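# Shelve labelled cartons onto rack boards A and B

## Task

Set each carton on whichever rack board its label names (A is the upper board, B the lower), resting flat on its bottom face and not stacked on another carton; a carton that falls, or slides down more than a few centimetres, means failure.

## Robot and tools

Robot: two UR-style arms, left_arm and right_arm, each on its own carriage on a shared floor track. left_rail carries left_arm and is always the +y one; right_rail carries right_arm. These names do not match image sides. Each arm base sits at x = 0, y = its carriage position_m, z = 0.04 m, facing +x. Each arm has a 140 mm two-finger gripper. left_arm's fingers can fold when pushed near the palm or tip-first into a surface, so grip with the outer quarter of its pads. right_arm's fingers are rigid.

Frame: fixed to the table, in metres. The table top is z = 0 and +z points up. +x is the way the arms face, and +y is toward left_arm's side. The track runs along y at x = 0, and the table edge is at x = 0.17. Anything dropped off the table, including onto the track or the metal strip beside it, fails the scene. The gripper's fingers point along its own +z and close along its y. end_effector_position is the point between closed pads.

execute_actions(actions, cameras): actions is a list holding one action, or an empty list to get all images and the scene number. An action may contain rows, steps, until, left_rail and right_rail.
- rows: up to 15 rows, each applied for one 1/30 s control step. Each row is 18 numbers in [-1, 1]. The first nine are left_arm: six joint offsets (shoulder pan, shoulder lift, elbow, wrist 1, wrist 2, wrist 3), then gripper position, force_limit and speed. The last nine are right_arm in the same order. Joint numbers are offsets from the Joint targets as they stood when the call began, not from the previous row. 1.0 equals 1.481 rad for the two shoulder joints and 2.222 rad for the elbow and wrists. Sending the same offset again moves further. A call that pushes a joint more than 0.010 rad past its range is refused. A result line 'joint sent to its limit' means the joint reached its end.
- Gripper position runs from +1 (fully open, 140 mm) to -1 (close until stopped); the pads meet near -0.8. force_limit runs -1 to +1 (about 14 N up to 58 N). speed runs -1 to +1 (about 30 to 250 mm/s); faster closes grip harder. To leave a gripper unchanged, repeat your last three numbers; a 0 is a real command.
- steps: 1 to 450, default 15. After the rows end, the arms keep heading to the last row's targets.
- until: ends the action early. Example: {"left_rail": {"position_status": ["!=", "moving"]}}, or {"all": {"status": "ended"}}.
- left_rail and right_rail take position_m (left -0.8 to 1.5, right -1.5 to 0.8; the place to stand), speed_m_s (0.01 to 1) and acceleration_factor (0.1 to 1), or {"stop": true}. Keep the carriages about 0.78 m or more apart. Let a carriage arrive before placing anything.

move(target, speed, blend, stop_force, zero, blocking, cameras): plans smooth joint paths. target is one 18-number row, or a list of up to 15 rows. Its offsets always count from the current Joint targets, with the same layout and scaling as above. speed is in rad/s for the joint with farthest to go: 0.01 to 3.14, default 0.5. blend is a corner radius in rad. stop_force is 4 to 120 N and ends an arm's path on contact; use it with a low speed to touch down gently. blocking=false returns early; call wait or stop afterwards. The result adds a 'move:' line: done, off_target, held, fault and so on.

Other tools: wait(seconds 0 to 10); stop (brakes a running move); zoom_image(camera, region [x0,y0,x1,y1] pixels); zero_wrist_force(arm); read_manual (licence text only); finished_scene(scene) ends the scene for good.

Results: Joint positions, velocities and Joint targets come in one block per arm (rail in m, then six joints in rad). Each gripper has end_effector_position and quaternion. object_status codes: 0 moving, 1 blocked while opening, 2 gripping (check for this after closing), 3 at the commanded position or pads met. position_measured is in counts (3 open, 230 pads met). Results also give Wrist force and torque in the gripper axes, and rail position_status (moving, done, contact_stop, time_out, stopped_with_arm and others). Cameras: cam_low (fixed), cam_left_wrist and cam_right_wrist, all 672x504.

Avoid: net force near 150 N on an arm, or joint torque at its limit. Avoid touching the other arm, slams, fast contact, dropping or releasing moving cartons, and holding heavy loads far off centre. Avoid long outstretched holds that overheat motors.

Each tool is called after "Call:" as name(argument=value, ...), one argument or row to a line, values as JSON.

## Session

Call:
execute_actions(
  actions=[],
)

Scene clock: 0.00 s.
left_arm: end_effector_position=(+0.3563, +0.7786, +0.5790) position_measured=3 object_status=3 end_effector_quat_wxyz=(+0.000, +0.000, +1.000, +0.000) | right_arm: end_effector_position=(+0.3563, -0.6214, +0.5790) position_measured=3 object_status=3 end_effector_quat_wxyz=(+0.000, +0.000, +1.000, +0.000)
Joint positions: left_arm=[0.7 -0.281 -2.157 1.821 -1.235 -1.571 -0.28] | right_arm=[-0.7 -0.28 -2.157 1.821 -1.235 -1.571 -0.28]
Joint velocities: within noise
Joint torques (N m): no reading
Wrist force (N): no reading
Wrist torque (N m): no reading
Wrist force, peak (N): no reading
Joint targets: left_arm=[0.700 -0.281 -2.157 1.821 -1.235 -1.571 -0.280] | right_arm=[-0.700 -0.280 -2.157 1.821 -1.235 -1.571 -0.280]
Tool commands: left_gripper/position=+1.0 left_gripper/force_limit=+1.0 left_gripper/speed=+1.0 right_gripper/position=+1.0 right_gripper/force_limit=+1.0 right_gripper/speed=+1.0
left_rail: position_m=0.700 position_status=done
right_rail: position_m=-0.700 position_status=done

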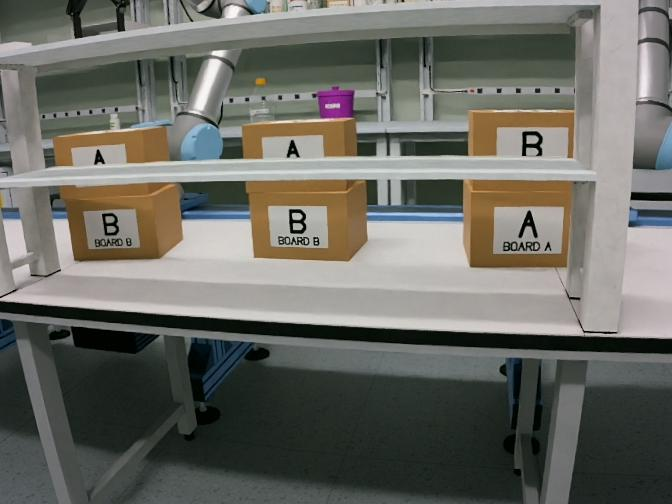

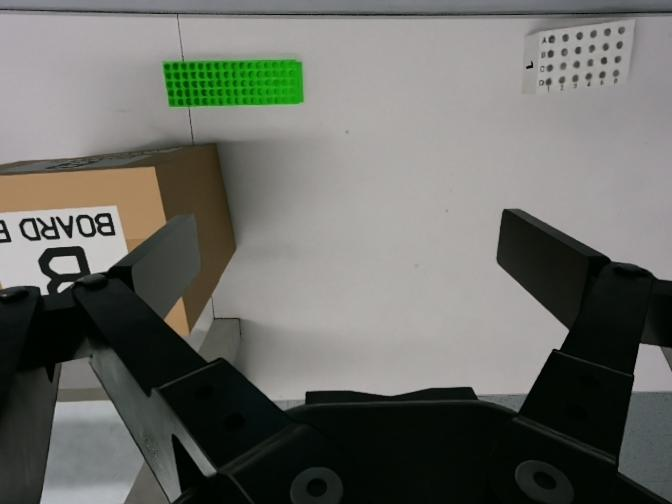

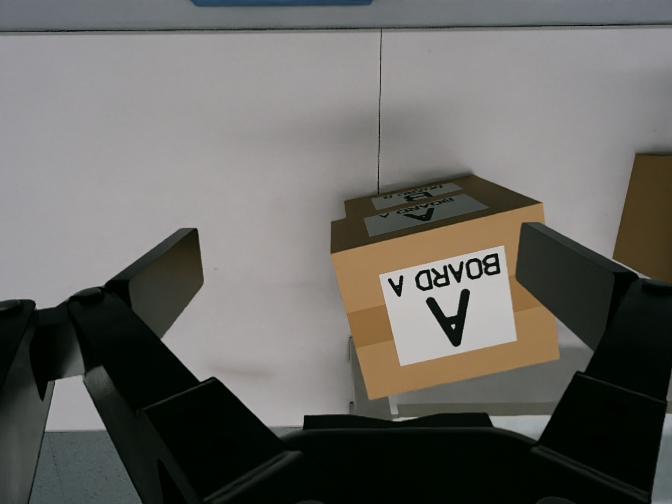

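Call:
execute_actions(
  actions=[
    {"left_rail":{"position_m":1.3,"speed_m_s":0.4,"acceleration_factor":0.3},"right_rail":{"position_m":-1.45,"speed_m_s":0.4,"acceleration_factor":0.3},"steps":200,"until":{"all":{"status":"ended"}}},
  ],
)

Call:
move(
  target=[-0.7,0,0,0.1472,0.5392,-0.5809,-0.55,-1,0,0.45,0.08,0.09,0.2,0.919,0.4165,-0.55,-1,0],
  speed=0.8,
)

Call:
move(
  target=[-0.5037,0.4026,0.188,0.1034,-0.0045,0,-0.55,-1,0,0.45,0.08,0.09,0.2,0.919,0.4165,-0.55,-1,0],
  speed=0.8,
)

Call:
move(
  target=[0,0,0,0,0,0,-0.55,-1,0,0.185,0.2426,0.008,-0.1494,0.1191,0,-0.55,-1,0],
  cameras=["all"],
)

Scene clock: 51.50 s.
left_arm: end_effector_position=(+0.3563, +1.3786, +0.5790) position_measured=3 object_status=3 end_effector_quat_wxyz=(+0.000, +0.000, +1.000, +0.000) | right_arm: end_effector_position=(+0.3563, -1.3714, +0.5790) position_measured=3 object_status=3 end_effector_quat_wxyz=(+0.000, +0.000, +1.000, +0.000)
Joint positions: left_arm=[1.3 -0.281 -2.157 1.821 -1.235 -1.571 -0.28] | right_arm=[-1.45 -0.28 -2.157 1.821 -1.235 -1.571 -0.28]
Joint torques (N m): left_arm=[-2.52 2.66 -51.27 -4.01 -0.07 0.01] | right_arm=[-1.28 2.36 -43.47 -4.77 0.1 0.38]
Wrist force (N): left_arm=[0.0 -0.1 0.1] | right_arm=[-0.1 0.0 -0.2]
Wrist torque (N m): left_arm=[-0.02 0.00 0.00] | right_arm=[-0.01 0.01 0.00]
Wrist force, peak (N): left_arm=[0.0 -0.8 0.3] | right_arm=[-0.1 -0.7 -0.1]
Joint targets: left_arm=[1.300 -0.281 -2.157 1.821 -1.235 -1.571 -0.280] | right_arm=[-1.450 -0.280 -2.157 1.821 -1.235 -1.571 -0.280]
Tool commands: left_gripper/position=+1.0 left_gripper/force_limit=+1.0 left_gripper/speed=+1.0 right_gripper/position=+1.0 right_gripper/force_limit=+1.0 right_gripper/speed=+1.0
left_rail: position_m=1.300 speed_m_s=0.40 position_status=done
right_rail: position_m=-1.450 speed_m_s=0.40 position_status=done

Scene clock: 54.77 s.
left_arm: end_effector_position=(+0.5444, +1.1576, +0.7636) position_measured=199 object_status=3 end_effector_quat_wxyz=(+0.535, -0.012, +0.820, +0.204) | right_arm: end_effector_position=(+0.2730, -0.8235, +0.8065) position_measured=199 object_status=3 end_effector_quat_wxyz=(+0.559, -0.377, -0.440, -0.593)
Joint positions: left_arm=[1.3 -1.317 -2.157 1.821 -0.908 -0.373 -1.571] | right_arm=[-1.45 0.386 -2.038 2.021 -0.791 0.471 0.645]
Joint torques (N m): left_arm=[-16.15 1.59 -49.88 -0.19 6.06 -2.9] | right_arm=[9.91 2.46 -37.08 0.13 6.34 3.32]
Wrist force (N): left_arm=[0.2 0.0 -0.1] | right_arm=[-0.4 1.0 -1.3]
Wrist torque (N m): left_arm=[0.09 0.19 -0.33] | right_arm=[0.04 -0.36 0.01]
Wrist force, peak (N): left_arm=[0.4 -2.0 0.0] | right_arm=[0.9 -4.3 -0.8]
Joint targets: left_arm=[1.300 -1.317 -2.157 1.821 -0.908 -0.373 -1.571] | right_arm=[-1.450 0.386 -2.038 2.021 -0.791 0.471 0.645]
left_rail: position_m=1.300 speed_m_s=0.40 position_status=done
right_rail: position_m=-1.450 speed_m_s=0.40 position_status=done
move: done

Scene clock: 58.03 s.
left_arm: end_effector_position=(+0.2784, +0.7825, +0.3550) position_measured=199 object_status=3 end_effector_quat_wxyz=(+0.527, +0.527, +0.472, +0.472) | right_arm: end_effector_position=(+0.3564, -1.0295, +0.5163) position_measured=199 object_status=3 end_effector_quat_wxyz=(+0.542, -0.511, +0.475, -0.468)
Joint positions: left_arm=[1.3 -2.063 -1.56 2.239 -0.678 -0.383 -1.571] | right_arm=[-1.45 1.053 -1.92 2.221 -0.346 2.513 1.57]
Joint torques (N m): left_arm=[-13.59 -15.55 -26.44 4.78 -1.87 -2.05] | right_arm=[10.36 -2.68 -33.09 1.25 3.81 2.92]
Wrist force (N): left_arm=[0.0 -0.3 0.2] | right_arm=[0.4 2.0 0.5]
Wrist torque (N m): left_arm=[0.00 0.12 -0.28] | right_arm=[-0.34 -0.20 -0.40]
Wrist force, peak (N): left_arm=[-0.9 2.7 0.3] | right_arm=[1.2 2.1 -0.5]
Joint targets: left_arm=[1.300 -2.064 -1.560 2.239 -0.678 -0.383 -1.571] | right_arm=[-1.450 1.053 -1.920 2.221 -0.346 2.513 1.570]
left_rail: position_m=1.300 speed_m_s=0.40 position_status=done
right_rail: position_m=-1.450 speed_m_s=0.40 position_status=done
move: done

Scene clock: 59.37 s.
left_arm: end_effector_position=(+0.2784, +0.7825, +0.3549) position_measured=199 object_status=3 end_effector_quat_wxyz=(+0.527, +0.527, +0.472, +0.472) | right_arm: end_effector_position=(+0.2783, -0.9292, +0.3550) position_measured=199 object_status=3 end_effector_quat_wxyz=(+0.529, -0.529, +0.469, -0.469)
Joint positions: left_arm=[1.3 -2.064 -1.56 2.239 -0.678 -0.383 -1.571] | right_arm=[-1.45 1.327 -1.561 2.239 -0.678 2.778 1.57]
Joint torques (N m): left_arm=[-15.47 -17.07 -26.25 4.45 -1.8 -1.97] | right_arm=[15.24 -28.29 -24.41 -4.46 4.01 2.68]
Wrist force (N): left_arm=[0.1 -0.4 0.1] | right_arm=[-0.1 1.8 1.2]
Wrist torque (N m): left_arm=[-0.04 0.10 -0.28] | right_arm=[-0.26 -0.11 -0.40]
Wrist force, peak (N): left_arm=[0.0 -0.6 0.5] | right_arm=[-1.2 4.7 0.0]
Joint targets: left_arm=[1.300 -2.064 -1.560 2.239 -0.678 -0.383 -1.571] | right_arm=[-1.450 1.327 -1.560 2.239 -0.678 2.778 1.570]
left_rail: position_m=1.300 speed_m_s=0.40 position_status=done
right_rail: position_m=-1.450 speed_m_s=0.40 position_status=done
move: done
camera_calibration:
cam_left_wrist: T_world_to_cam=[[-0.0182522, 0.000308679, 0.999833, -0.340988], [-0.439402, -0.898257, -0.00774408, 0.824118], [0.898105, -0.43947, 0.0165308, 0.270713], [0, 0, 0, 1]] pos_world=[0.112766, 0.859346, 0.342838]
cam_right_wrist: T_world_to_cam=[[-0.0153848, 0.0203002, -0.999676, 0.385018], [-0.421078, 0.906683, 0.0248921, 0.952643], [0.906894, 0.421324, -0.00540118, 0.317069], [0, 0, 0, 1]] pos_world=[0.119512, -1.00515, 0.362893]

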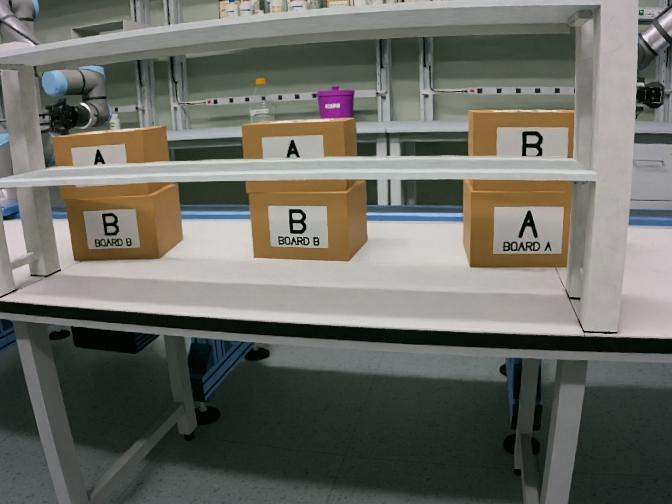

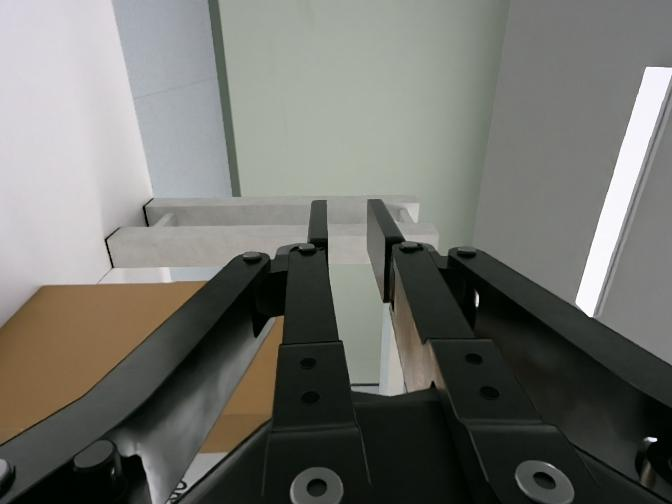

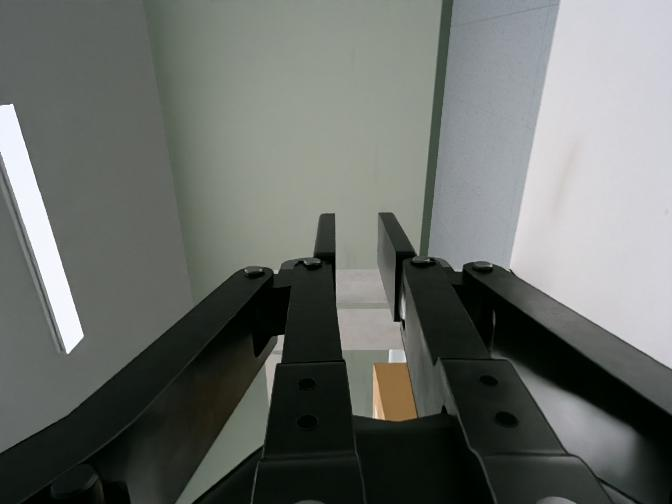

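Call:
execute_actions(
  actions=[
    {"left_rail":{"position_m":0.2,"speed_m_s":0.4},"right_rail":{"position_m":-1.2,"speed_m_s":0.3},"steps":250,"until":{"all":{"status":"ended"}}},
  ],
  cameras=["all"],
)

Scene clock: 89.20 s.
left_arm: end_effector_position=(+0.2784, -0.3175, +0.3549) position_measured=199 object_status=3 end_effector_quat_wxyz=(+0.527, +0.527, +0.472, +0.472) | right_arm: end_effector_position=(+0.2782, -0.6792, +0.3549) position_measured=199 object_status=3 end_effector_quat_wxyz=(+0.529, -0.529, +0.469, -0.469)
Joint positions: left_arm=[0.2 -2.064 -1.56 2.239 -0.678 -0.383 -1.571] | right_arm=[-1.2 1.327 -1.56 2.239 -0.678 2.778 1.57]
Joint torques (N m): left_arm=[-7.76 -28.82 -42.43 -0.14 -1.66 -0.4] | right_arm=[-3.77 -48.18 -40.13 -0.71 -1.57 1.99]
Wrist force (N): left_arm=[0.5 -0.6 -0.1] | right_arm=[-0.2 1.7 1.1]
Wrist torque (N m): left_arm=[-0.07 0.00 -0.28] | right_arm=[-0.28 -0.09 -0.40]
Wrist force, peak (N): left_arm=[0.8 -0.8 0.3] | right_arm=[-0.3 2.1 1.3]
Joint targets: left_arm=[0.200 -2.064 -1.560 2.239 -0.678 -0.383 -1.571] | right_arm=[-1.200 1.327 -1.560 2.239 -0.678 2.778 1.570]
Tool commands: left_gripper/position=-0.55 left_gripper/force_limit=-1.0 left_gripper/speed=+0.0 right_gripper/position=-0.55 right_gripper/force_limit=-1.0 right_gripper/speed=+0.0
left_rail: position_m=0.200 speed_m_s=0.40 position_status=done
right_rail: position_m=-1.200 speed_m_s=0.30 position_status=done
camera_calibration:
cam_left_wrist: T_world_to_cam=[[-0.0182522, 0.000308679, 0.999833, -0.340649], [-0.439402, -0.898257, -0.00774408, -0.163965], [0.898105, -0.43947, 0.0165308, -0.212704], [0, 0, 0, 1]] pos_world=[0.112766, -0.240654, 0.342838]
cam_right_wrist: T_world_to_cam=[[-0.0153855, 0.0203016, -0.999676, 0.379843], [-0.421078, 0.906683, 0.0248937, 0.725932], [0.906894, 0.421324, -0.00540117, 0.211829], [0, 0, 0, 1]] pos_world=[0.119412, -0.75515, 0.362793]

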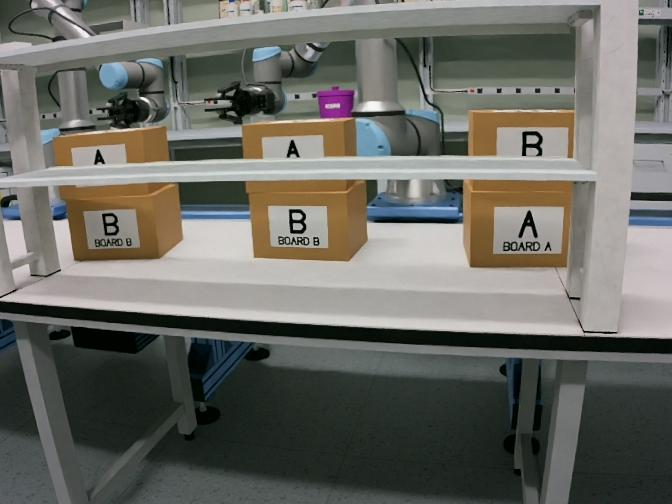

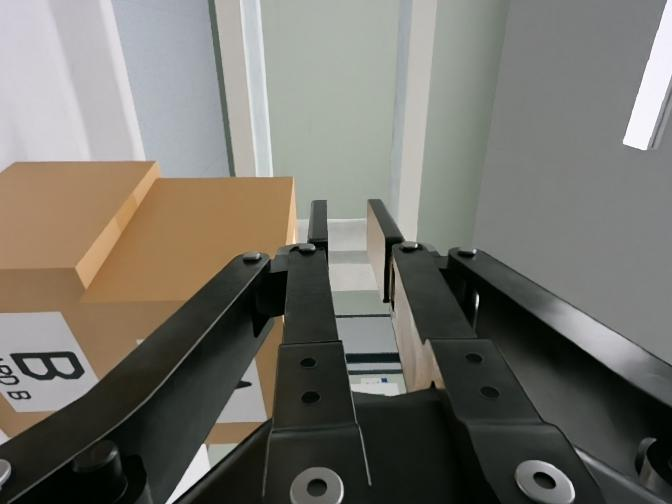

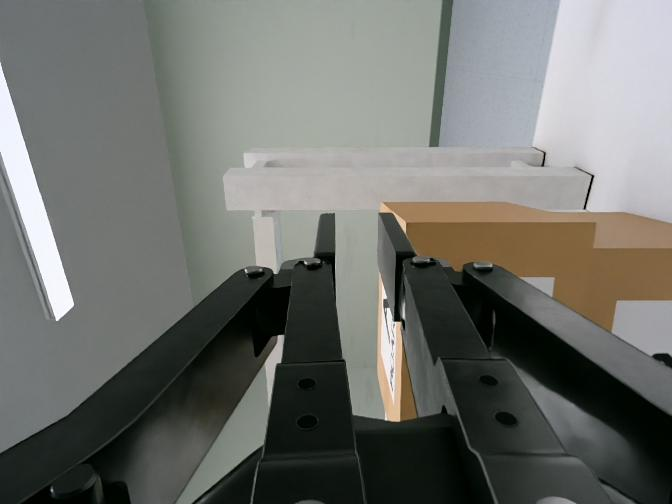

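Call:
move(
  target=[
    [0,0.1248,0.039,-0.1226,0,0,-0.55,-1,0,0,0.1248,0.039,-0.1226,0,0,-0.55,-1,0],
    [0.168,0.1248,0.039,-0.1226,0.112,0,-0.55,-1,0,-0.168,0.1248,0.039,-0.1226,-0.112,0,-0.55,-1,0],
    [0.2901,0.1409,0.0242,-0.1185,0.1933,0,-0.55,-1,0,-0.2716,0.1409,0.0242,-0.1185,-0.181,0,-0.55,-1,0],
  ],
  speed=0.35,
  blend=0.01,
  cameras=["all"],
)

Call:
execute_actions(
  actions=[
    {"left_rail":{"position_m":0.16,"speed_m_s":0.05,"acceleration_factor":0.2},"right_rail":{"position_m":-1.165,"speed_m_s":0.05,"acceleration_factor":0.2},"steps":150,"until":{"all":{"status":"ended"}}},
  ],
  cameras=["cam_right_wrist","cam_left_wrist"],
)

Scene clock: 113.70 s.
left_arm: end_effector_position=(+0.4826, -0.3174, +0.2371) position_measured=199 object_status=3 end_effector_quat_wxyz=(+0.527, +0.526, +0.472, +0.471) | right_arm: end_effector_position=(+0.4822, -0.6793, +0.2373) position_measured=199 object_status=3 end_effector_quat_wxyz=(+0.529, -0.529, +0.469, -0.469)
Joint positions: left_arm=[0.2 -1.634 -1.352 2.292 -0.942 0.047 -1.571] | right_arm=[-1.2 0.925 -1.352 2.292 -0.942 2.376 1.57]
Joint torques (N m): left_arm=[12.38 -29.62 -39.79 2.79 2.39 0.77] | right_arm=[-16.94 -35.86 -34.25 1.56 -3.55 1.61]
Wrist force (N): left_arm=[0.1 -0.3 0.4] | right_arm=[-0.2 0.9 1.2]
Wrist torque (N m): left_arm=[-0.02 0.09 -0.28] | right_arm=[-0.44 -0.12 -0.38]
Wrist force, peak (N): left_arm=[0.2 -2.5 -1.9] | right_arm=[-0.2 0.9 3.3]
Joint targets: left_arm=[0.200 -1.634 -1.352 2.292 -0.942 0.047 -1.571] | right_arm=[-1.200 0.924 -1.352 2.292 -0.942 2.376 1.570]
left_rail: position_m=0.200 speed_m_s=0.40 position_status=done
right_rail: position_m=-1.200 speed_m_s=0.30 position_status=done
move: done
camera_calibration:
cam_left_wrist: T_world_to_cam=[[-0.0181638, 0.00115396, 0.999834, -0.218968], [-0.439219, -0.898353, -0.00694237, -0.0753233], [0.898196, -0.439272, 0.0168244, -0.394154], [0, 0, 0, 1]] pos_world=[0.316967, -0.240555, 0.22504]
cam_right_wrist: T_world_to_cam=[[-0.0149134, 0.0209571, -0.999669, 0.265663], [-0.421009, 0.906704, 0.025289, 0.814617], [0.906934, 0.421247, -0.00469891, 0.0260328], [0, 0, 0, 1]] pos_world=[0.323313, -0.75515, 0.245096]

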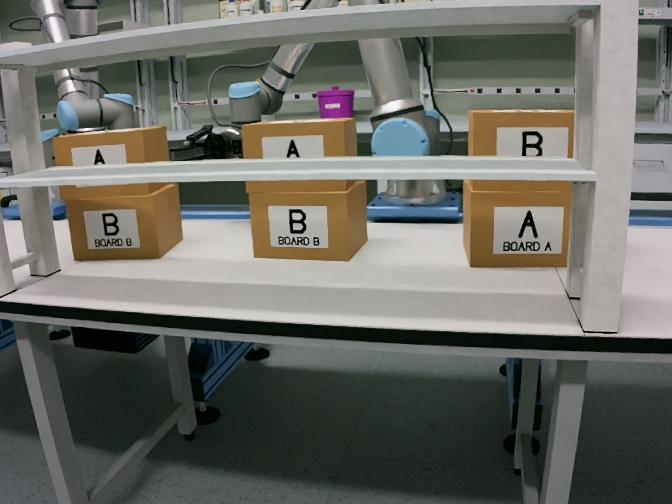

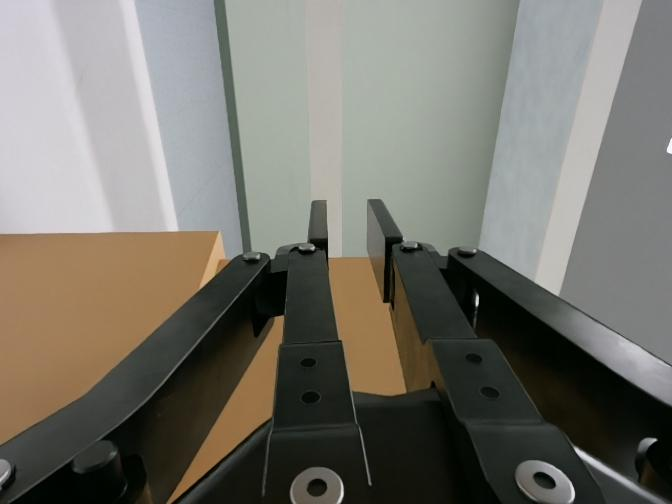

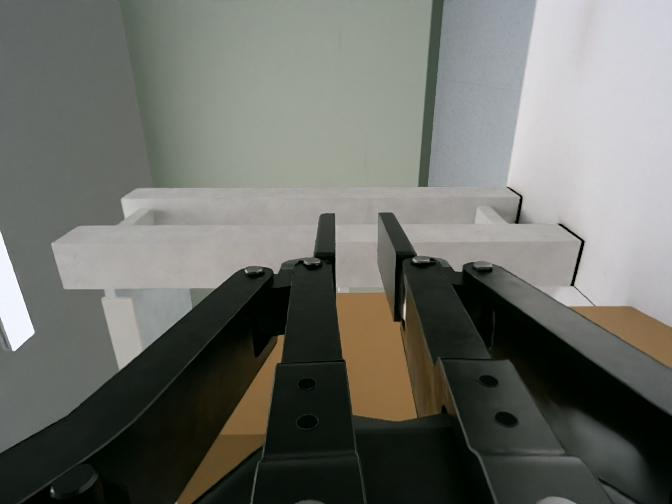

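Scene clock: 115.10 s.
left_arm: end_effector_position=(+0.4827, -0.3574, +0.2371) position_measured=199 object_status=3 end_effector_quat_wxyz=(+0.527, +0.526, +0.472, +0.471) | right_arm: end_effector_position=(+0.4822, -0.6443, +0.2373) position_measured=199 object_status=3 end_effector_quat_wxyz=(+0.529, -0.529, +0.469, -0.469)
Joint positions: left_arm=[0.16 -1.634 -1.352 2.292 -0.941 0.047 -1.571] | right_arm=[-1.165 0.924 -1.352 2.292 -0.941 2.376 1.57]
Joint torques (N m): left_arm=[9.96 -30.73 -38.3 0.54 2.09 0.55] | right_arm=[-14.78 -39.15 -30.76 0.69 -2.99 1.49]
Wrist force (N): left_arm=[0.1 -0.3 0.2] | right_arm=[-0.2 1.2 1.3]
Wrist torque (N m): left_arm=[-0.03 0.08 -0.28] | right_arm=[-0.37 -0.13 -0.37]
Wrist force, peak (N): left_arm=[0.9 -0.5 0.1] | right_arm=[-0.3 1.5 1.5]
Joint targets: left_arm=[0.160 -1.634 -1.352 2.292 -0.942 0.047 -1.571] | right_arm=[-1.165 0.924 -1.352 2.292 -0.942 2.376 1.570]
Tool commands: left_gripper/position=-0.55 left_gripper/force_limit=-1.0 left_gripper/speed=+0.0 right_gripper/position=-0.55 right_gripper/force_limit=-1.0 right_gripper/speed=+0.0
left_rail: position_m=0.160 speed_m_s=0.05 position_status=done
right_rail: position_m=-1.165 speed_m_s=0.05 position_status=done
camera_calibration:
cam_left_wrist: T_world_to_cam=[[-0.0181638, 0.00115396, 0.999834, -0.21892], [-0.439219, -0.898353, -0.00694237, -0.111214], [0.898196, -0.439272, 0.0168244, -0.411814], [0, 0, 0, 1]] pos_world=[0.317067, -0.280555, 0.22504]
cam_right_wrist: T_world_to_cam=[[-0.0149134, 0.0209571, -0.999669, 0.264931], [-0.421009, 0.906704, 0.025289, 0.782924], [0.906934, 0.421247, -0.00469891, 0.0111985], [0, 0, 0, 1]] pos_world=[0.323413, -0.72015, 0.245096]
Images, in order (width x height): cam_left_wrist 672x504, cam_right_wrist 672x504.

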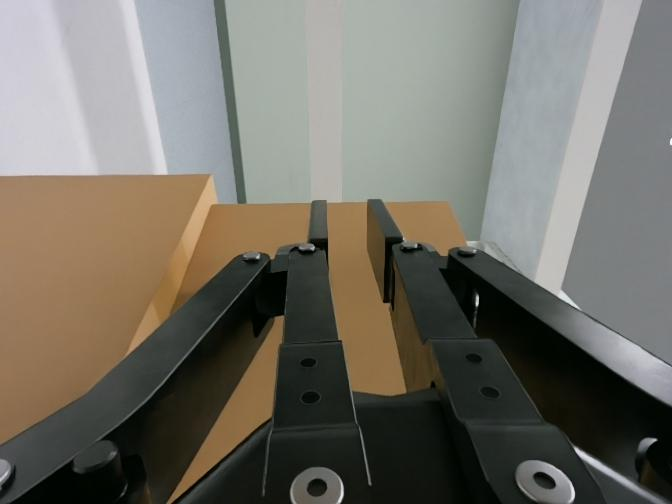

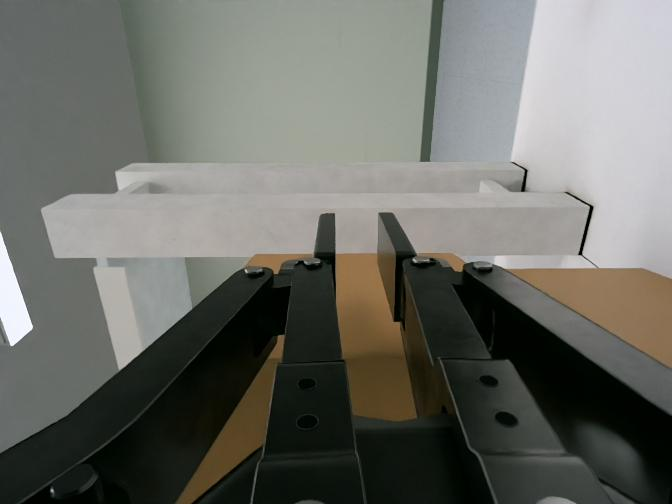

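Call:
execute_actions(
  actions=[
    {"left_rail":{"position_m":0.148,"speed_m_s":0.03},"right_rail":{"position_m":-1.153,"speed_m_s":0.03},"steps":100,"until":{"all":{"status":"ended"}}},
  ],
)

Call:
execute_actions(
  actions=[
    {"left_rail":{"position_m":0.145},"right_rail":{"position_m":-1.15},"steps":100,"until":{"all":{"status":"ended"}}},
  ],
)

Scene clock: 122.97 s.
left_arm: end_effector_position=(+0.4828, -0.3692, +0.2371) position_measured=199 object_status=3 end_effector_quat_wxyz=(+0.527, +0.526, +0.472, +0.472) | right_arm: end_effector_position=(+0.4822, -0.6324, +0.2372) position_measured=199 object_status=3 end_effector_quat_wxyz=(+0.529, -0.529, +0.469, -0.469)
Joint positions: left_arm=[0.148 -1.634 -1.352 2.292 -0.942 0.047 -1.571] | right_arm=[-1.153 0.924 -1.352 2.293 -0.941 2.376 1.57]
Joint torques (N m): left_arm=[-12.45 -38.99 -35.48 -0.91 9.05 0.67] | right_arm=[-1.99 -47.1 -36.79 -1.1 -1.99 1.36]
Wrist force (N): left_arm=[31.6 5.3 1.7] | right_arm=[28.8 -0.1 -9.7]
Wrist torque (N m): left_arm=[-0.19 1.33 -0.55] | right_arm=[-0.07 -1.63 0.53]
Wrist force, peak (N): left_arm=[31.8 5.7 1.6] | right_arm=[28.8 -0.1 -9.7]
Joint targets: left_arm=[0.148 -1.634 -1.352 2.292 -0.942 0.047 -1.571] | right_arm=[-1.153 0.924 -1.352 2.292 -0.942 2.376 1.570]
Tool commands: left_gripper/position=-0.55 left_gripper/force_limit=-1.0 left_gripper/speed=+0.0 right_gripper/position=-0.55 right_gripper/force_limit=-1.0 right_gripper/speed=+0.0
left_rail: position_m=0.148 speed_m_s=0.03 position_status=done
right_rail: position_m=-1.153 speed_m_s=0.03 position_status=done

Scene clock: 123.50 s.
left_arm: end_effector_position=(+0.4828, -0.3721, +0.2370) position_measured=199 object_status=3 end_effector_quat_wxyz=(+0.527, +0.526, +0.472, +0.472) | right_arm: end_effector_position=(+0.4822, -0.6295, +0.2372) position_measured=199 object_status=3 end_effector_quat_wxyz=(+0.529, -0.529, +0.469, -0.469)
Joint positions: left_arm=[0.145 -1.634 -1.352 2.293 -0.941 0.047 -1.571] | right_arm=[-1.15 0.924 -1.352 2.293 -0.941 2.376 1.57]
Joint torques (N m): left_arm=[-45.89 -38.12 -68.27 -4.14 19.54 1.05] | right_arm=[10.56 -47.64 -56.16 -4.42 -15.02 1.23]
Wrist force (N): left_arm=[70.7 14.9 15.1] | right_arm=[68.2 -4.4 -22.7]
Wrist torque (N m): left_arm=[-0.39 2.96 -0.76] | right_arm=[-0.19 -3.70 0.61]
Wrist force, peak (N): left_arm=[70.7 14.9 15.1] | right_arm=[68.2 -3.9 -22.9]
Joint targets: left_arm=[0.145 -1.634 -1.352 2.292 -0.942 0.047 -1.571] | right_arm=[-1.150 0.924 -1.352 2.292 -0.942 2.376 1.570]
Tool commands: left_gripper/position=-0.55 left_gripper/force_limit=-1.0 left_gripper/speed=+0.0 right_gripper/position=-0.55 right_gripper/force_limit=-1.0 right_gripper/speed=+0.0
left_rail: position_m=0.145 speed_m_s=0.03 position_status=done
right_rail: position_m=-1.150 speed_m_s=0.03 position_status=done

Call:
execute_actions(
  actions=[
    {"left_rail":{"position_m":0.1468},"right_rail":{"position_m":-1.1518},"steps":100,"until":{"all":{"status":"ended"}}},
  ],
)

Scene clock: 128.73 s.
left_arm: end_effector_position=(+0.4826, -0.3709, +0.2372) position_measured=199 object_status=3 end_effector_quat_wxyz=(+0.527, +0.526, +0.472, +0.471) | right_arm: end_effector_position=(+0.4822, -0.6308, +0.2374) position_measured=199 object_status=3 end_effector_quat_wxyz=(+0.529, -0.529, +0.469, -0.469)
Joint positions: left_arm=[0.147 -1.634 -1.352 2.292 -0.942 0.047 -1.571] | right_arm=[-1.152 0.924 -1.352 2.292 -0.942 2.375 1.57]
Joint torques (N m): left_arm=[-40.87 -46.59 -57.92 -8.63 15.11 1.39] | right_arm=[16.69 -52.54 -49.45 -12.32 -7.42 0.89]
Wrist force (N): left_arm=[47.0 5.2 11.7] | right_arm=[39.4 5.6 -14.3]
Wrist torque (N m): left_arm=[-0.12 2.05 -0.59] | right_arm=[0.18 -2.19 0.28]
Wrist force, peak (N): left_arm=[72.8 12.5 16.4] | right_arm=[71.0 -3.4 -24.4]
Joint targets: left_arm=[0.147 -1.634 -1.352 2.292 -0.942 0.047 -1.571] | right_arm=[-1.152 0.924 -1.352 2.292 -0.942 2.376 1.570]
Tool commands: left_gripper/position=-0.55 left_gripper/force_limit=-1.0 left_gripper/speed=+0.0 right_gripper/position=-0.55 right_gripper/force_limit=-1.0 right_gripper/speed=+0.0
left_rail: position_m=0.147 speed_m_s=0.03 position_status=done
right_rail: position_m=-1.152 speed_m_s=0.03 position_status=done

Call:
move(
  target=[
    [0,-0.0208,-0.0045,0.0184,0,0,-0.55,-1,0,0,-0.0208,-0.0045,0.0184,0,0,-0.55,-1,0],
    [0,-0.0744,-0.0194,0.069,0,0,-0.55,-1,0,0,-0.0744,-0.0194,0.069,0,0,-0.55,-1,0],
  ],
  speed=0.08,
  blend=0.005,
  cameras=["cam_low","cam_left_wrist"],
)

Scene clock: 138.83 s.
left_arm: end_effector_position=(+0.4827, -0.3706, +0.3049) position_measured=199 object_status=3 end_effector_quat_wxyz=(+0.527, +0.526, +0.472, +0.471) | right_arm: end_effector_position=(+0.4822, -0.6311, +0.3051) position_measured=199 object_status=3 end_effector_quat_wxyz=(+0.529, -0.529, +0.469, -0.469)
Joint positions: left_arm=[0.147 -1.634 -1.462 2.249 -0.788 0.047 -1.571] | right_arm=[-1.152 0.924 -1.462 2.249 -0.788 2.376 1.57]
Joint torques (N m): left_arm=[-5.06 -64.02 -46.15 3.09 -1.67 0.88] | right_arm=[-0.18 -53.79 -38.39 1.3 2.84 0.51]
Wrist force (N): left_arm=[-0.2 0.0 0.4] | right_arm=[0.8 0.3 1.7]
Wrist torque (N m): left_arm=[0.05 0.16 -0.29] | right_arm=[-0.61 -0.35 -0.40]
Wrist force, peak (N): left_arm=[47.0 4.8 11.5] | right_arm=[39.7 6.3 -14.3]
Joint targets: left_arm=[0.147 -1.634 -1.462 2.249 -0.788 0.047 -1.571] | right_arm=[-1.152 0.924 -1.462 2.249 -0.788 2.376 1.570]
left_rail: position_m=0.147 speed_m_s=0.03 position_status=done
right_rail: position_m=-1.152 speed_m_s=0.03 position_status=done
move: done
camera_calibration:
cam_left_wrist: T_world_to_cam=[[-0.0181638, 0.00115396, 0.999834, -0.286594], [-0.439219, -0.898353, -0.00694237, -0.122602], [0.898196, -0.439272, 0.0168244, -0.418752], [0, 0, 0, 1]] pos_world=[0.317067, -0.293755, 0.29274]
Images, in order (width x height): cam_low 672x504, cam_left_wrist 672x504.

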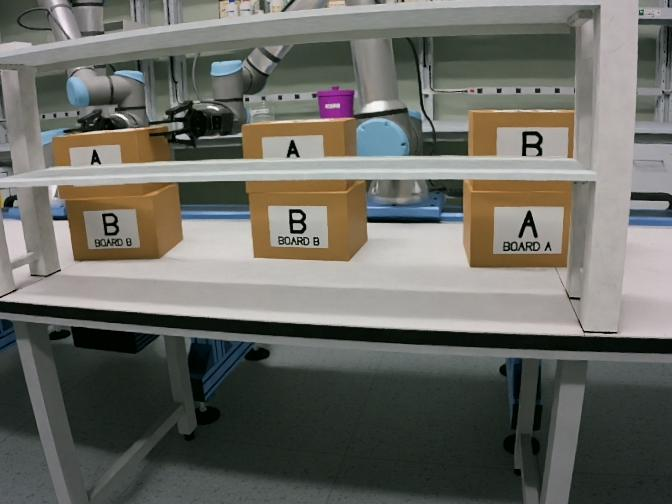

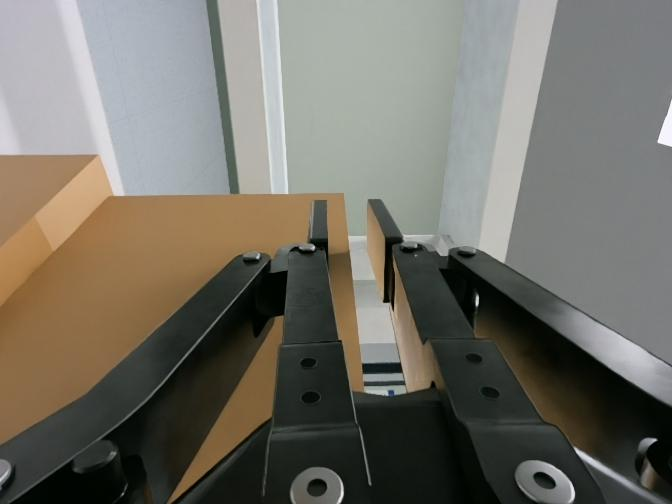

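Call:
execute_actions(
  actions=[
    {"left_rail":{"position_m":0.16},"right_rail":{"position_m":-1.165},"steps":100,"until":{"all":{"status":"ended"}}},
  ],
)

Call:
move(
  target=[0,0.0535,0.0149,-0.0506,0,0,-0.3,-1,0,0,0.0535,0.0149,-0.0506,0,0,-0.3,-1,0],
  speed=0.1,
  cameras=["all"],
)

Scene clock: 145.67 s.
left_arm: end_effector_position=(+0.4827, -0.3574, +0.3050) position_measured=199 object_status=3 end_effector_quat_wxyz=(+0.527, +0.526, +0.472, +0.471) | right_arm: end_effector_position=(+0.4822, -0.6443, +0.3052) position_measured=199 object_status=3 end_effector_quat_wxyz=(+0.529, -0.529, +0.469, -0.469)
Joint positions: left_arm=[0.16 -1.634 -1.462 2.249 -0.788 0.047 -1.571] | right_arm=[-1.165 0.924 -1.462 2.249 -0.788 2.376 1.57]
Joint torques (N m): left_arm=[9.93 -63.6 -37.98 2.88 -1.36 1.12] | right_arm=[7.78 -57.49 -34.39 1.09 2.7 0.28]
Wrist force (N): left_arm=[0.2 -0.3 0.4] | right_arm=[0.7 0.1 1.9]
Wrist torque (N m): left_arm=[-0.03 0.06 -0.29] | right_arm=[-0.64 -0.32 -0.40]
Wrist force, peak (N): left_arm=[0.1 -0.6 0.5] | right_arm=[0.8 0.4 2.3]
Joint targets: left_arm=[0.160 -1.634 -1.462 2.249 -0.788 0.047 -1.571] | right_arm=[-1.165 0.924 -1.462 2.249 -0.788 2.376 1.570]
Tool commands: left_gripper/position=-0.55 left_gripper/force_limit=-1.0 left_gripper/speed=+0.0 right_gripper/position=-0.55 right_gripper/force_limit=-1.0 right_gripper/speed=+0.0
left_rail: position_m=0.160 speed_m_s=0.03 position_status=done
right_rail: position_m=-1.165 speed_m_s=0.03 position_status=done

Scene clock: 147.23 s.
left_arm: end_effector_position=(+0.4827, -0.3574, +0.2552) position_measured=167 object_status=3 end_effector_quat_wxyz=(+0.527, +0.526, +0.472, +0.471) | right_arm: end_effector_position=(+0.4823, -0.6442, +0.2554) position_measured=167 object_status=3 end_effector_quat_wxyz=(+0.529, -0.529, +0.469, -0.469)
Joint positions: left_arm=[0.16 -1.634 -1.383 2.282 -0.9 0.047 -1.571] | right_arm=[-1.165 0.924 -1.383 2.282 -0.9 2.376 1.57]
Joint torques (N m): left_arm=[10.45 -28.46 -19.2 -2.48 -1.32 0.83] | right_arm=[11.49 -33.21 -18.78 -6.15 2.68 -0.21]
Wrist force (N): left_arm=[0.0 -0.3 0.1] | right_arm=[0.4 -0.5 2.5]
Wrist torque (N m): left_arm=[-0.02 0.10 -0.28] | right_arm=[-0.76 -0.26 -0.40]
Wrist force, peak (N): left_arm=[1.1 -0.3 0.4] | right_arm=[0.8 -0.1 2.7]
Joint targets: left_arm=[0.160 -1.634 -1.383 2.282 -0.901 0.047 -1.571] | right_arm=[-1.165 0.924 -1.383 2.282 -0.901 2.376 1.570]
left_rail: position_m=0.160 speed_m_s=0.03 position_status=done
right_rail: position_m=-1.165 speed_m_s=0.03 position_status=done
move: done
camera_calibration:
cam_left_wrist: T_world_to_cam=[[-0.0181192, 0.0012434, 0.999835, -0.237006], [-0.439221, -0.898353, -0.00684246, -0.111201], [0.898196, -0.439273, 0.0168236, -0.412163], [0, 0, 0, 1]] pos_world=[0.317067, -0.280655, 0.24314]
cam_right_wrist: T_world_to_cam=[[-0.0148225, 0.0209988, -0.99967, 0.283026], [-0.421011, 0.906703, 0.0252885, 0.782466], [0.906934, 0.421247, -0.00459891, 0.0112571], [0, 0, 0, 1]] pos_world=[0.323413, -0.72015, 0.263197]

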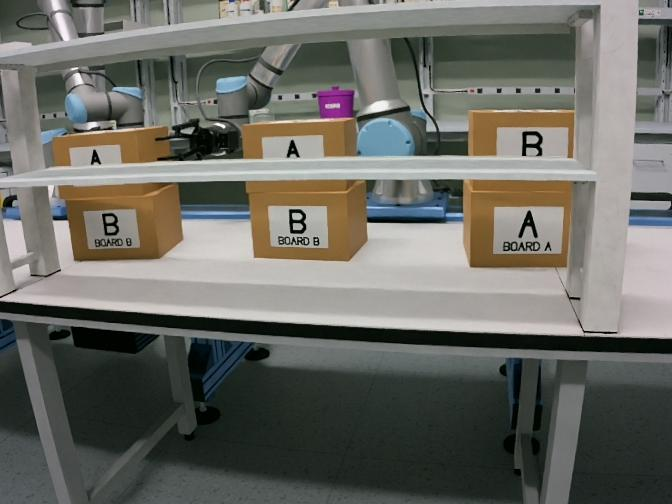

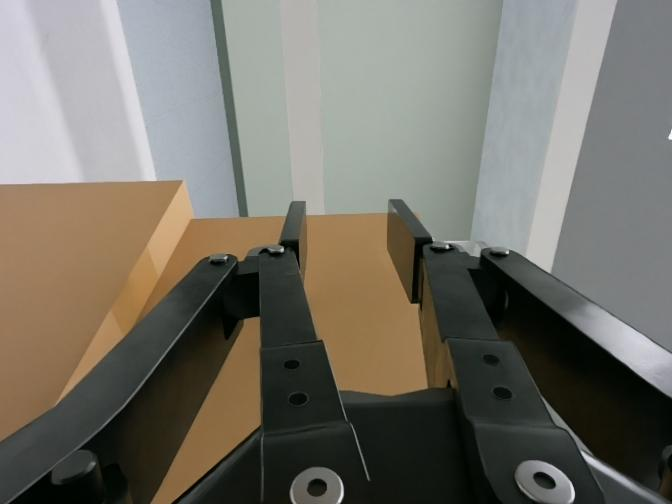

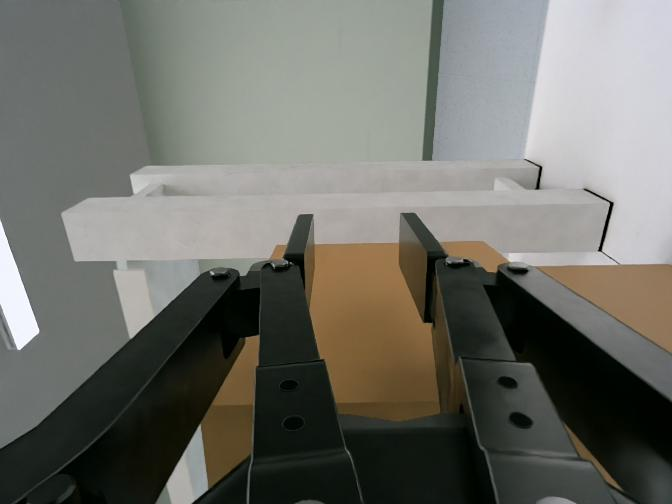

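Call:
move(
  target=[0,0.0208,0.0045,-0.0184,0,0,-0.3,-1,0,0,0.0208,0.0045,-0.0184,0,0,-0.3,-1,0],
  speed=0.1,
)

Call:
execute_actions(
  actions=[
    {"left_rail":{"position_m":0.1475,"speed_m_s":0.03},"right_rail":{"position_m":-1.1525,"speed_m_s":0.03},"steps":100,"until":{"all":{"status":"ended"}}},
  ],
)

Scene clock: 160.13 s.
left_arm: end_effector_position=(+0.4827, -0.3574, +0.2373) position_measured=167 object_status=3 end_effector_quat_wxyz=(+0.527, +0.526, +0.472, +0.471) | right_arm: end_effector_position=(+0.4822, -0.6443, +0.2375) position_measured=167 object_status=3 end_effector_quat_wxyz=(+0.529, -0.529, +0.469, -0.469)
Joint positions: left_arm=[0.16 -1.634 -1.352 2.292 -0.941 0.047 -1.571] | right_arm=[-1.165 0.924 -1.352 2.292 -0.941 2.376 1.57]
Joint torques (N m): left_arm=[10.06 -24.88 -17.95 -2.83 -1.11 1.01] | right_arm=[10.92 -35.76 -17.5 -6 2.73 -0.42]
Wrist force (N): left_arm=[0.0 -0.4 0.0] | right_arm=[0.5 -0.5 2.2]
Wrist torque (N m): left_arm=[-0.05 0.10 -0.27] | right_arm=[-0.73 -0.30 -0.38]
Wrist force, peak (N): left_arm=[-0.1 -0.9 0.0] | right_arm=[0.5 -0.7 2.9]
Joint targets: left_arm=[0.160 -1.634 -1.352 2.292 -0.942 0.047 -1.571] | right_arm=[-1.165 0.924 -1.352 2.292 -0.942 2.376 1.570]
left_rail: position_m=0.160 speed_m_s=0.03 position_status=done
right_rail: position_m=-1.165 speed_m_s=0.03 position_status=done
move: done

Scene clock: 161.00 s.
left_arm: end_effector_position=(+0.4827, -0.3699, +0.2372) position_measured=167 object_status=3 end_effector_quat_wxyz=(+0.527, +0.526, +0.472, +0.471) | right_arm: end_effector_position=(+0.4822, -0.6318, +0.2374) position_measured=167 object_status=3 end_effector_quat_wxyz=(+0.529, -0.529, +0.469, -0.469)
Joint positions: left_arm=[0.148 -1.634 -1.352 2.292 -0.942 0.047 -1.571] | right_arm=[-1.153 0.924 -1.352 2.292 -0.942 2.376 1.57]
Joint torques (N m): left_arm=[9.8 -29.54 -19.24 -2.84 -1.38 1.36] | right_arm=[9.19 -38.2 -18.59 -5.7 2.51 -0.69]
Wrist force (N): left_arm=[0.3 -0.3 0.3] | right_arm=[0.7 -0.4 2.2]
Wrist torque (N m): left_arm=[-0.03 0.04 -0.27] | right_arm=[-0.73 -0.33 -0.38]
Wrist force, peak (N): left_arm=[-0.3 -0.7 0.0] | right_arm=[0.8 -0.1 2.5]
Joint targets: left_arm=[0.147 -1.634 -1.352 2.292 -0.942 0.047 -1.571] | right_arm=[-1.153 0.924 -1.352 2.292 -0.942 2.376 1.570]
Tool commands: left_gripper/position=-0.3 left_gripper/force_limit=-1.0 left_gripper/speed=+0.0 right_gripper/position=-0.3 right_gripper/force_limit=-1.0 right_gripper/speed=+0.0
left_rail: position_m=0.148 position_m_goal=0.147 speed_m_s=0.03 position_status=done
right_rail: position_m=-1.153 speed_m_s=0.03 position_status=done

No contact yet; stepwise.

Call:
execute_actions(
  actions=[
    {"left_rail":{"position_m":0.1455,"speed_m_s":0.03},"right_rail":{"position_m":-1.1505,"speed_m_s":0.03},"steps":100,"until":{"all":{"status":"ended"}}},
  ],
)

Call:
execute_actions(
  actions=[
    {"left_rail":{"position_m":0.1443},"right_rail":{"position_m":-1.1493},"steps":100,"until":{"all":{"status":"ended"}}},
  ],
)

Scene clock: 165.73 s.
left_arm: end_effector_position=(+0.4827, -0.3719, +0.2372) position_measured=167 object_status=3 end_effector_quat_wxyz=(+0.527, +0.526, +0.472, +0.471) | right_arm: end_effector_position=(+0.4822, -0.6298, +0.2374) position_measured=167 object_status=3 end_effector_quat_wxyz=(+0.529, -0.529, +0.469, -0.469)
Joint positions: left_arm=[0.146 -1.634 -1.352 2.292 -0.942 0.047 -1.571] | right_arm=[-1.151 0.924 -1.352 2.292 -0.942 2.376 1.57]
Joint torques (N m): left_arm=[9.05 -38.39 -20.99 -0.72 -1.48 1.03] | right_arm=[9.67 -44.56 -20.97 -4.06 2.15 -0.98]
Wrist force (N): left_arm=[0.1 -0.1 0.1] | right_arm=[5.6 -1.0 0.7]
Wrist torque (N m): left_arm=[0.01 0.09 -0.28] | right_arm=[-0.66 -0.64 -0.16]
Wrist force, peak (N): left_arm=[0.3 -0.7 0.4] | right_arm=[6.3 -1.5 1.0]
Joint targets: left_arm=[0.145 -1.634 -1.352 2.292 -0.942 0.047 -1.571] | right_arm=[-1.151 0.924 -1.352 2.292 -0.942 2.376 1.570]
Tool commands: left_gripper/position=-0.3 left_gripper/force_limit=-1.0 left_gripper/speed=+0.0 right_gripper/position=-0.3 right_gripper/force_limit=-1.0 right_gripper/speed=+0.0
left_rail: position_m=0.146 position_m_goal=0.145 speed_m_s=0.03 position_status=done
right_rail: position_m=-1.151 speed_m_s=0.03 position_status=done

Scene clock: 166.13 s.
left_arm: end_effector_position=(+0.4827, -0.3731, +0.2372) position_measured=167 object_status=3 end_effector_quat_wxyz=(+0.527, +0.526, +0.472, +0.471) | right_arm: end_effector_position=(+0.4822, -0.6286, +0.2374) position_measured=167 object_status=3 end_effector_quat_wxyz=(+0.529, -0.529, +0.469, -0.469)
Joint positions: left_arm=[0.144 -1.634 -1.352 2.292 -0.942 0.047 -1.571] | right_arm=[-1.149 0.924 -1.352 2.292 -0.942 2.376 1.57]
Joint torques (N m): left_arm=[8.42 -37.93 -22.29 -0.93 0.07 1.01] | right_arm=[9.04 -45.5 -23.27 -3.91 0.89 -1]
Wrist force (N): left_arm=[6.7 -0.2 0.7] | right_arm=[12.1 -1.4 -2.1]
Wrist torque (N m): left_arm=[-0.02 0.38 -0.45] | right_arm=[-0.62 -0.93 0.11]
Wrist force, peak (N): left_arm=[7.3 0.6 0.9] | right_arm=[12.1 -1.4 -2.1]
Joint targets: left_arm=[0.144 -1.634 -1.352 2.292 -0.942 0.047 -1.571] | right_arm=[-1.149 0.924 -1.352 2.292 -0.942 2.376 1.570]
Tool commands: left_gripper/position=-0.3 left_gripper/force_limit=-1.0 left_gripper/speed=+0.0 right_gripper/position=-0.3 right_gripper/force_limit=-1.0 right_gripper/speed=+0.0
left_rail: position_m=0.144 speed_m_s=0.03 position_status=done
right_rail: position_m=-1.149 speed_m_s=0.03 position_status=done

Call:
execute_actions(
  actions=[
    {"left_rail":{"position_m":0.1415},"right_rail":{"position_m":-1.1465},"steps":100,"until":{"all":{"status":"ended"}}},
  ],
)

Scene clock: 169.33 s.
left_arm: end_effector_position=(+0.4828, -0.3757, +0.2371) position_measured=167 object_status=3 end_effector_quat_wxyz=(+0.527, +0.526, +0.472, +0.472) | right_arm: end_effector_position=(+0.4822, -0.6258, +0.2374) position_measured=167 object_status=3 end_effector_quat_wxyz=(+0.529, -0.529, +0.469, -0.469)
Joint positions: left_arm=[0.142 -1.634 -1.352 2.293 -0.941 0.047 -1.571] | right_arm=[-1.147 0.924 -1.352 2.292 -0.942 2.376 1.57]
Joint torques (N m): left_arm=[-27.22 -49.09 -47.89 -1.65 11.88 1.16] | right_arm=[11.05 -51.61 -39.13 -2.47 -6.58 -1.14]
Wrist force (N): left_arm=[44.6 7.3 9.2] | right_arm=[48.2 -4.5 -14.3]
Wrist torque (N m): left_arm=[-0.17 1.84 -1.02] | right_arm=[-0.61 -2.77 0.59]
Wrist force, peak (N): left_arm=[44.5 8.2 9.5] | right_arm=[48.3 -5.2 -14.2]
Joint targets: left_arm=[0.141 -1.634 -1.352 2.292 -0.942 0.047 -1.571] | right_arm=[-1.147 0.924 -1.352 2.292 -0.942 2.376 1.570]
Tool commands: left_gripper/position=-0.3 left_gripper/force_limit=-1.0 left_gripper/speed=+0.0 right_gripper/position=-0.3 right_gripper/force_limit=-1.0 right_gripper/speed=+0.0
left_rail: position_m=0.142 position_m_goal=0.141 speed_m_s=0.03 position_status=done
right_rail: position_m=-1.147 speed_m_s=0.03 position_status=done

Good; lift a bit gently.

Call:
move(
  target=[0,-0.0208,-0.0045,0.0184,0,0,-0.3,-1,0,0,-0.0208,-0.0045,0.0184,0,0,-0.3,-1,0],
  speed=0.05,
  cameras=["cam_low"],
)

Scene clock: 172.57 s.
left_arm: end_effector_position=(+0.4827, -0.3760, +0.2551) position_measured=167 object_status=3 end_effector_quat_wxyz=(+0.527, +0.526, +0.472, +0.471) | right_arm: end_effector_position=(+0.4823, -0.6257, +0.2552) position_measured=167 object_status=3 end_effector_quat_wxyz=(+0.529, -0.529, +0.469, -0.469)
Joint positions: left_arm=[0.141 -1.634 -1.383 2.282 -0.901 0.047 -1.571] | right_arm=[-1.146 0.924 -1.383 2.282 -0.901 2.376 1.57]
Joint torques (N m): left_arm=[-9.16 -71.97 -63.24 -0.05 5.54 0.9] | right_arm=[10.71 -64.87 -53.14 -1.39 -8.35 -1.07]
Wrist force (N): left_arm=[30.6 -10.7 4.8] | right_arm=[29.9 4.7 -7.5]
Wrist torque (N m): left_arm=[0.50 1.25 -0.51] | right_arm=[-0.34 -1.35 0.57]
Wrist force, peak (N): left_arm=[46.6 7.9 10.5] | right_arm=[48.6 -4.4 -15.5]
Joint targets: left_arm=[0.141 -1.634 -1.383 2.282 -0.901 0.047 -1.571] | right_arm=[-1.147 0.924 -1.383 2.282 -0.901 2.376 1.570]
left_rail: position_m=0.141 speed_m_s=0.03 position_status=done
right_rail: position_m=-1.146 position_m_goal=-1.147 speed_m_s=0.03 position_status=done
move: done
Images, in order (width x height): cam_low 672x504.

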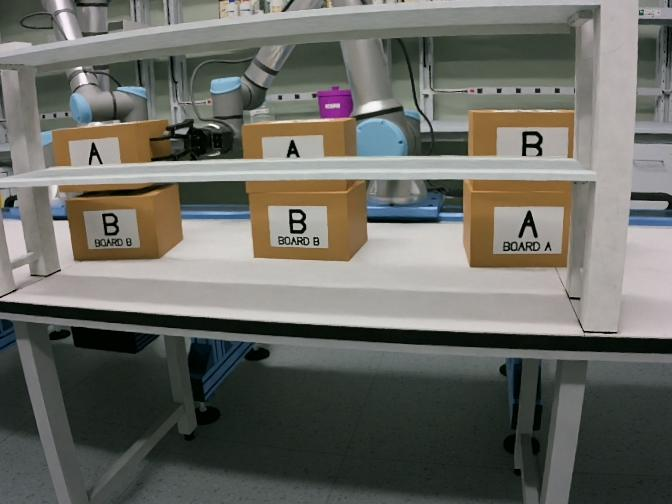

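Call:
execute_actions(
  actions=[
    {"left_rail":{"position_m":0.1398},"right_rail":{"position_m":-1.1448},"steps":100,"until":{"all":{"status":"ended"}}},
  ],
)

Call:
move(
  target=[
    [0,-0.0536,-0.0149,0.0506,0,0,-0.3,-1,0,0,-0.0536,-0.0149,0.0506,0,0,-0.3,-1,0],
    [0,-0.1003,-0.0335,0.1003,0,0,-0.3,-1,0,0,-0.1003,-0.0335,0.1003,0,0,-0.3,-1,0],
    [0,-0.1395,-0.0555,0.1484,0,0,-0.3,-1,0,0,-0.1395,-0.0555,0.1484,0,0,-0.3,-1,0],
  ],
  speed=0.08,
  blend=0.005,
)

Scene clock: 178.77 s.
left_arm: end_effector_position=(+0.4828, -0.3775, +0.2551) position_measured=167 object_status=3 end_effector_quat_wxyz=(+0.527, +0.526, +0.472, +0.472) | right_arm: end_effector_position=(+0.4823, -0.6240, +0.2553) position_measured=167 object_status=3 end_effector_quat_wxyz=(+0.529, -0.529, +0.469, -0.469)
Joint positions: left_arm=[0.14 -1.634 -1.383 2.282 -0.901 0.047 -1.571] | right_arm=[-1.145 0.924 -1.383 2.282 -0.901 2.376 1.57]
Joint torques (N m): left_arm=[-30.22 -65.88 -59.2 -3.94 17.77 1.17] | right_arm=[10.81 -58.21 -50.09 -3.44 -10.58 -1.21]
Wrist force (N): left_arm=[57.2 -14.3 9.6] | right_arm=[56.0 2.4 -17.1]
Wrist torque (N m): left_arm=[0.59 2.35 -0.61] | right_arm=[-0.12 -2.44 1.37]
Wrist force, peak (N): left_arm=[57.2 -14.3 9.6] | right_arm=[56.0 3.0 -17.2]
Joint targets: left_arm=[0.140 -1.634 -1.383 2.282 -0.901 0.047 -1.571] | right_arm=[-1.145 0.924 -1.383 2.282 -0.901 2.376 1.570]
Tool commands: left_gripper/position=-0.3 left_gripper/force_limit=-1.0 left_gripper/speed=+0.0 right_gripper/position=-0.3 right_gripper/force_limit=-1.0 right_gripper/speed=+0.0
left_rail: position_m=0.140 speed_m_s=0.03 position_status=done
right_rail: position_m=-1.145 speed_m_s=0.03 position_status=done

Scene clock: 183.30 s.
left_arm: end_effector_position=(+0.4827, -0.3776, +0.4050) position_measured=167 object_status=3 end_effector_quat_wxyz=(+0.527, +0.526, +0.472, +0.471) | right_arm: end_effector_position=(+0.4823, -0.6241, +0.4053) position_measured=167 object_status=3 end_effector_quat_wxyz=(+0.529, -0.529, +0.469, -0.469)
Joint positions: left_arm=[0.14 -1.634 -1.589 2.159 -0.571 0.047 -1.571] | right_arm=[-1.145 0.924 -1.589 2.159 -0.571 2.376 1.57]
Joint torques (N m): left_arm=[-30.4 -55.4 -86.46 -1.88 15.85 0.66] | right_arm=[10.79 -41.44 -66.88 -3.02 -13.44 -1.41]
Wrist force (N): left_arm=[57.9 -14.5 10.1] | right_arm=[57.4 3.5 -18.4]
Wrist torque (N m): left_arm=[0.60 2.38 -0.61] | right_arm=[-0.01 -2.77 1.31]
Wrist force, peak (N): left_arm=[70.8 -15.1 13.2] | right_arm=[69.2 2.1 -23.8]
Joint targets: left_arm=[0.140 -1.634 -1.589 2.159 -0.571 0.047 -1.571] | right_arm=[-1.145 0.924 -1.589 2.159 -0.571 2.376 1.570]
left_rail: position_m=0.140 speed_m_s=0.03 position_status=done
right_rail: position_m=-1.145 speed_m_s=0.03 position_status=done
move: done


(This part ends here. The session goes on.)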